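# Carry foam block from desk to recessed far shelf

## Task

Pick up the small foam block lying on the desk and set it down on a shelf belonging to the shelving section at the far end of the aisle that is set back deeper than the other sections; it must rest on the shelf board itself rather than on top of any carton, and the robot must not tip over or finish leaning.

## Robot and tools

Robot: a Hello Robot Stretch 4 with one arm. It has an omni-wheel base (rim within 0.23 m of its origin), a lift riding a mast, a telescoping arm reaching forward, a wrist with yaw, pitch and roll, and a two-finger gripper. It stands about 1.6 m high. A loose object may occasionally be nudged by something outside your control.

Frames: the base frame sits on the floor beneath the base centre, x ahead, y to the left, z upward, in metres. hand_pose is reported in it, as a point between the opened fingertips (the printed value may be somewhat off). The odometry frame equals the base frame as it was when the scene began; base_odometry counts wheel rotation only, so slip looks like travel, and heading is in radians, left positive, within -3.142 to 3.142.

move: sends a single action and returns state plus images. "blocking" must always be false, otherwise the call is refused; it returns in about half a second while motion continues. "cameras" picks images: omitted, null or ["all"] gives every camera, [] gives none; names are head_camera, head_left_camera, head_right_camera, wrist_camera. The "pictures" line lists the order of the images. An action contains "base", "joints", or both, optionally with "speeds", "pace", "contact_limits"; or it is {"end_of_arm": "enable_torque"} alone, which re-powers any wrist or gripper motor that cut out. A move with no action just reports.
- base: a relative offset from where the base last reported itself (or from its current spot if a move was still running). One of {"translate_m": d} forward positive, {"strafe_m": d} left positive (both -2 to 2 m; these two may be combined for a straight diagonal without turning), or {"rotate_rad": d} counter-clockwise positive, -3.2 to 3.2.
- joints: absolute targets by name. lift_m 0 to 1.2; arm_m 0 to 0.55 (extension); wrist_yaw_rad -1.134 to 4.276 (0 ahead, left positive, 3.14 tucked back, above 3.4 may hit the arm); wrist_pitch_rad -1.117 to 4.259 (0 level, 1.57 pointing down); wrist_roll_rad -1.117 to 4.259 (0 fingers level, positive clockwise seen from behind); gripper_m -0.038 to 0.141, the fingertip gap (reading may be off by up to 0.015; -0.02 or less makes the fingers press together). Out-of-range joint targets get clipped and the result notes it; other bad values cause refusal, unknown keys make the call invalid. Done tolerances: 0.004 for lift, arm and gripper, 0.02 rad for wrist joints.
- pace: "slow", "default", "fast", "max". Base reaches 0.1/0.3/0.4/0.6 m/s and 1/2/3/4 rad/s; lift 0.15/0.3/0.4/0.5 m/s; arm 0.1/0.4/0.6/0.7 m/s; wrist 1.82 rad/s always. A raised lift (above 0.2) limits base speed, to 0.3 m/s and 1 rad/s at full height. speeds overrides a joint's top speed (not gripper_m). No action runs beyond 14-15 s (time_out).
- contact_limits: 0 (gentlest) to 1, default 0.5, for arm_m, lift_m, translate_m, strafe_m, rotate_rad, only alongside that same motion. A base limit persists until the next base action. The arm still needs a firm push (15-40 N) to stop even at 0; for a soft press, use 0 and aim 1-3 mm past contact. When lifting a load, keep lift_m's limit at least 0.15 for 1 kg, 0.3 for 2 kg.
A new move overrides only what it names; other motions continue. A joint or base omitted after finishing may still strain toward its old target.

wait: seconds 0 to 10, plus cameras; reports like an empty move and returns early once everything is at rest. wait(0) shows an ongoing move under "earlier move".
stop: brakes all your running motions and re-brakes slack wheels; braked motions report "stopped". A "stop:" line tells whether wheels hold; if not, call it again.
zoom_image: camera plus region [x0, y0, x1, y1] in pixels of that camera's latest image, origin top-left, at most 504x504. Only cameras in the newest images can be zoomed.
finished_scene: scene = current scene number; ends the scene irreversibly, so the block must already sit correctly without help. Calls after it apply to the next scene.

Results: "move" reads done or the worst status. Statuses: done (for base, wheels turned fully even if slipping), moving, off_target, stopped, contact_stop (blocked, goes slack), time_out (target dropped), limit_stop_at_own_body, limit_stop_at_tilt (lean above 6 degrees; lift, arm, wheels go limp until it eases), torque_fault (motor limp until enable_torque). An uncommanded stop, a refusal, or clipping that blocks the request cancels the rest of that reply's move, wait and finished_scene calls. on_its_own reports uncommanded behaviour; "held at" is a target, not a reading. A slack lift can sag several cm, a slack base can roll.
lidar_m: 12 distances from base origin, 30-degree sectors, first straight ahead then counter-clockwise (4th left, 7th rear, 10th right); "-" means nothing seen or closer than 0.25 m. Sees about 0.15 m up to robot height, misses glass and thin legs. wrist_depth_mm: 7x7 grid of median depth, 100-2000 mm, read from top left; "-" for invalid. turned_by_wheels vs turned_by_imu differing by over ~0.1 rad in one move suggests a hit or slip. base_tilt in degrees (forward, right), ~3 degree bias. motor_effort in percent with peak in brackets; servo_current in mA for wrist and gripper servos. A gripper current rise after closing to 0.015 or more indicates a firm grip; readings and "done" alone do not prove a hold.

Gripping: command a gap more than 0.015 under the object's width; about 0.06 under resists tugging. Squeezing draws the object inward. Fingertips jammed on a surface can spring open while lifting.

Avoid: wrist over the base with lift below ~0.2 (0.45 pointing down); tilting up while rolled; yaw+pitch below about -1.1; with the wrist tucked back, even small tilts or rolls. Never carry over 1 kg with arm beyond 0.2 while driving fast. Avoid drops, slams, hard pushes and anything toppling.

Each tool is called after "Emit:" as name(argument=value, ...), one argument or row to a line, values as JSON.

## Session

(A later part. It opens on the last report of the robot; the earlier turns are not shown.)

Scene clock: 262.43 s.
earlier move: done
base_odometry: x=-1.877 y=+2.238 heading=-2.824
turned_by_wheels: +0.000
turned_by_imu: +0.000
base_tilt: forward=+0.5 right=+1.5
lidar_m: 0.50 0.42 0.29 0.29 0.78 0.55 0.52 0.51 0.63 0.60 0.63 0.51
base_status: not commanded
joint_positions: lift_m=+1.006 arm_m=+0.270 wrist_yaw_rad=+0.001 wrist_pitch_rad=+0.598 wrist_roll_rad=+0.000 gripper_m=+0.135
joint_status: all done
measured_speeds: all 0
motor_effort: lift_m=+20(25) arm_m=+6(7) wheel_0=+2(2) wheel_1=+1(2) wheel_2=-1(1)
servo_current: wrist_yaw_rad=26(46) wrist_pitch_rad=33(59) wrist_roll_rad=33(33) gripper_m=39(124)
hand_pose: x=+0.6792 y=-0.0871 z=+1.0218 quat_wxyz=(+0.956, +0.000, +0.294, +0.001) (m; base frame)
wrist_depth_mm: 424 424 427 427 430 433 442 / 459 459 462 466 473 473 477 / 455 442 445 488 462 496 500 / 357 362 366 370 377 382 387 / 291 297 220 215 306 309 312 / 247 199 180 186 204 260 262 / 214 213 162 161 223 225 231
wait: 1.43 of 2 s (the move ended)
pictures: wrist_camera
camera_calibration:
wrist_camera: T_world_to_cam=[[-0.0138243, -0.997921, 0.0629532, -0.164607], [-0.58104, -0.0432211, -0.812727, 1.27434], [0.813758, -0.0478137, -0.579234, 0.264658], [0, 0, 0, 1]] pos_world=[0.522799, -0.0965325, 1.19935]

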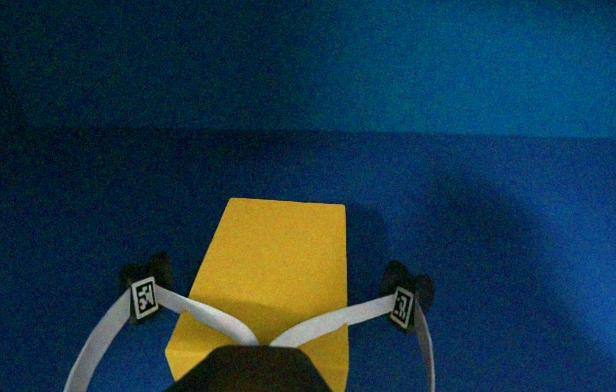

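Released and resting. Lift straight up, then retract.

Emit:
move(
  joints={"lift_m": 1.1},
  blocking=false,
  cameras=[],
)

Emit:
wait(
  seconds=0.9,
  cameras=["wrist_camera"],
)

Emit:
move(
  joints={"arm_m": 0.05},
  blocking=false,
  cameras=[],
)

Emit:
wait(
  seconds=1.5,
  cameras=["wrist_camera"],
)

Scene clock: 269.37 s.
move: moving
base_odometry: x=-1.877 y=+2.238 heading=-2.824
turned_by_wheels: +0.000
turned_by_imu: -0.001
base_tilt: forward=+0.4 right=+1.4
lidar_m: 0.48 0.44 0.30 0.28 0.77 0.55 0.51 0.53 0.62 0.58 0.63 0.55
base_status: not commanded
joint_positions: lift_m=+1.045 arm_m=+0.270 wrist_yaw_rad=+0.001 wrist_pitch_rad=+0.599 wrist_roll_rad=+0.000 gripper_m=+0.135
joint_status: lift_m moving
measured_speeds: translate_m=+0.000 strafe_m=+0.000 rotate_rad=+0.000 lift_m=+0.149 arm_m=+0.000 wrist_yaw_rad=+0.000 wrist_pitch_rad=+0.000 wrist_roll_rad=+0.000
motor_effort: lift_m=+24(27) arm_m=+6(7) wheel_0=+2(2) wheel_1=+1(1) wheel_2=-1(1)
servo_current: wrist_yaw_rad=33(39) wrist_pitch_rad=46(46) wrist_roll_rad=26(26) gripper_m=46(59)
hand_pose: x=+0.6789 y=-0.0871 z=+1.0604 quat_wxyz=(+0.955, +0.000, +0.295, +0.001) (m; base frame)
wrist_depth_mm: 433 427 427 427 430 430 433 / 459 466 469 473 473 469 477 / 480 492 492 504 504 512 512 / 394 399 402 413 415 418 424 / 325 330 312 252 343 345 349 / 277 215 213 214 203 293 293 / 247 238 194 191 251 252 260
pictures: none
No camera images: "cameras" was empty.

Scene clock: 270.27 s.
earlier move: done
base_odometry: x=-1.877 y=+2.238 heading=-2.824
turned_by_wheels: +0.000
turned_by_imu: +0.000
base_tilt: forward=+0.3 right=+1.5
lidar_m: 0.47 0.41 0.32 0.30 0.80 0.53 0.52 0.56 0.62 0.58 0.63 0.51
base_status: not commanded
joint_positions: lift_m=+1.100 arm_m=+0.270 wrist_yaw_rad=+0.001 wrist_pitch_rad=+0.599 wrist_roll_rad=+0.000 gripper_m=+0.135
joint_status: all done
measured_speeds: all 0
motor_effort: lift_m=+24(27) arm_m=+6(7) wheel_0=+2(2) wheel_1=+1(1) wheel_2=-1(1)
servo_current: wrist_yaw_rad=39(46) wrist_pitch_rad=39(52) wrist_roll_rad=33(33) gripper_m=46(59)
hand_pose: x=+0.6789 y=-0.0871 z=+1.1151 quat_wxyz=(+0.955, +0.000, +0.295, +0.001) (m; base frame)
wrist_depth_mm: 427 427 427 430 427 433 430 / 462 466 466 469 473 469 473 / 496 508 517 517 517 517 521 / 462 462 - - - - - / 407 415 418 421 430 433 433 / 351 198 303 287 200 368 368 / 309 304 309 - 315 317 327
wait: 0.90 s; at rest by 0.87 s
pictures: wrist_camera
camera_calibration:
wrist_camera: T_world_to_cam=[[-0.0137292, -0.997921, 0.0629768, -0.170574], [-0.582305, -0.0432211, -0.81182, 1.34982], [0.812854, -0.0478174, -0.580501, 0.320928], [0, 0, 0, 1]] pos_world=[0.522799, -0.0965325, 1.29285]

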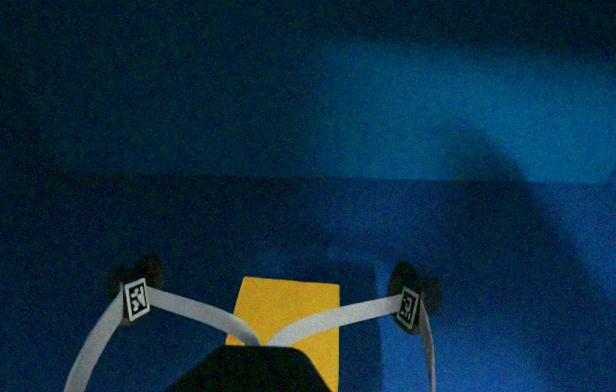

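Scene clock: 270.77 s.
move: moving
base_odometry: x=-1.877 y=+2.238 heading=-2.824
turned_by_wheels: +0.000
turned_by_imu: +0.000
base_tilt: forward=+0.3 right=+1.4
lidar_m: 0.48 0.41 0.30 0.29 0.79 0.56 0.51 0.55 0.63 0.59 0.63 0.52
base_status: not commanded
joint_positions: lift_m=+1.100 arm_m=+0.218 wrist_yaw_rad=+0.001 wrist_pitch_rad=+0.599 wrist_roll_rad=+0.000 gripper_m=+0.135
joint_status: arm_m moving
measured_speeds: translate_m=+0.000 strafe_m=+0.000 rotate_rad=+0.000 lift_m=+0.000 arm_m=-0.198 wrist_yaw_rad=+0.000 wrist_pitch_rad=+0.000 wrist_roll_rad=+0.000
motor_effort: lift_m=+24(24) arm_m=-10(10) wheel_0=+2(2) wheel_1=+1(1) wheel_2=-1(1)
servo_current: wrist_yaw_rad=33(46) wrist_pitch_rad=39(46) wrist_roll_rad=26(33) gripper_m=39(52)
hand_pose: x=+0.6269 y=-0.0871 z=+1.1151 quat_wxyz=(+0.955, +0.000, +0.295, +0.001) (m; base frame)
wrist_depth_mm: 469 469 469 466 473 473 480 / 496 512 512 517 517 517 517 / 500 559 564 569 569 564 569 / 459 - - - - - - / 410 415 415 338 427 433 433 / 349 198 303 287 200 366 366 / 309 306 309 - 315 319 327
pictures: none
No camera images: "cameras" was empty.

Scene clock: 272.03 s.
earlier move: done
base_odometry: x=-1.877 y=+2.238 heading=-2.824
turned_by_wheels: +0.000
turned_by_imu: +0.000
base_tilt: forward=+0.5 right=+1.5
lidar_m: 0.49 0.40 0.30 0.29 0.77 0.55 0.52 0.55 0.65 0.60 0.61 0.53
base_status: not commanded
joint_positions: lift_m=+1.100 arm_m=+0.050 wrist_yaw_rad=+0.001 wrist_pitch_rad=+0.599 wrist_roll_rad=+0.000 gripper_m=+0.135
joint_status: all done
measured_speeds: all 0
motor_effort: lift_m=+24(24) arm_m=-6(10) wheel_0=+2(2) wheel_1=+1(1) wheel_2=-1(1)
servo_current: wrist_yaw_rad=26(46) wrist_pitch_rad=46(52) wrist_roll_rad=26(33) gripper_m=39(52)
hand_pose: x=+0.4594 y=-0.0871 z=+1.1151 quat_wxyz=(+0.955, +0.000, +0.295, +0.001) (m; base frame)
wrist_depth_mm: 500 627 634 640 634 640 647 / 480 683 691 699 699 707 691 / 488 - - - - - 691 / 462 - - 410 - - - / 407 415 421 413 430 433 436 / 364 195 366 370 200 377 382 / 488 768 - - 759 778 -
wait: 1.27 of 1.5 s (the move ended)
pictures: wrist_camera
camera_calibration:
wrist_camera: T_world_to_cam=[[-0.0137239, -0.997921, 0.0629751, -0.173587], [-0.582372, -0.0432189, -0.811773, 1.22196], [0.812807, -0.0478156, -0.580568, 0.49945], [0, 0, 0, 1]] pos_world=[0.303299, -0.0965325, 1.29285]

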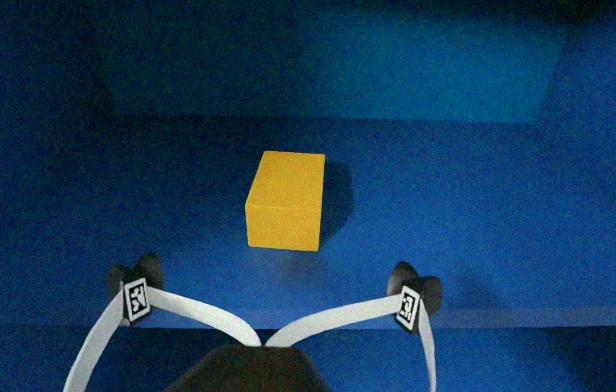

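Emit:
finished_scene(
  scene=1,
)

The scene is finished: the task was done.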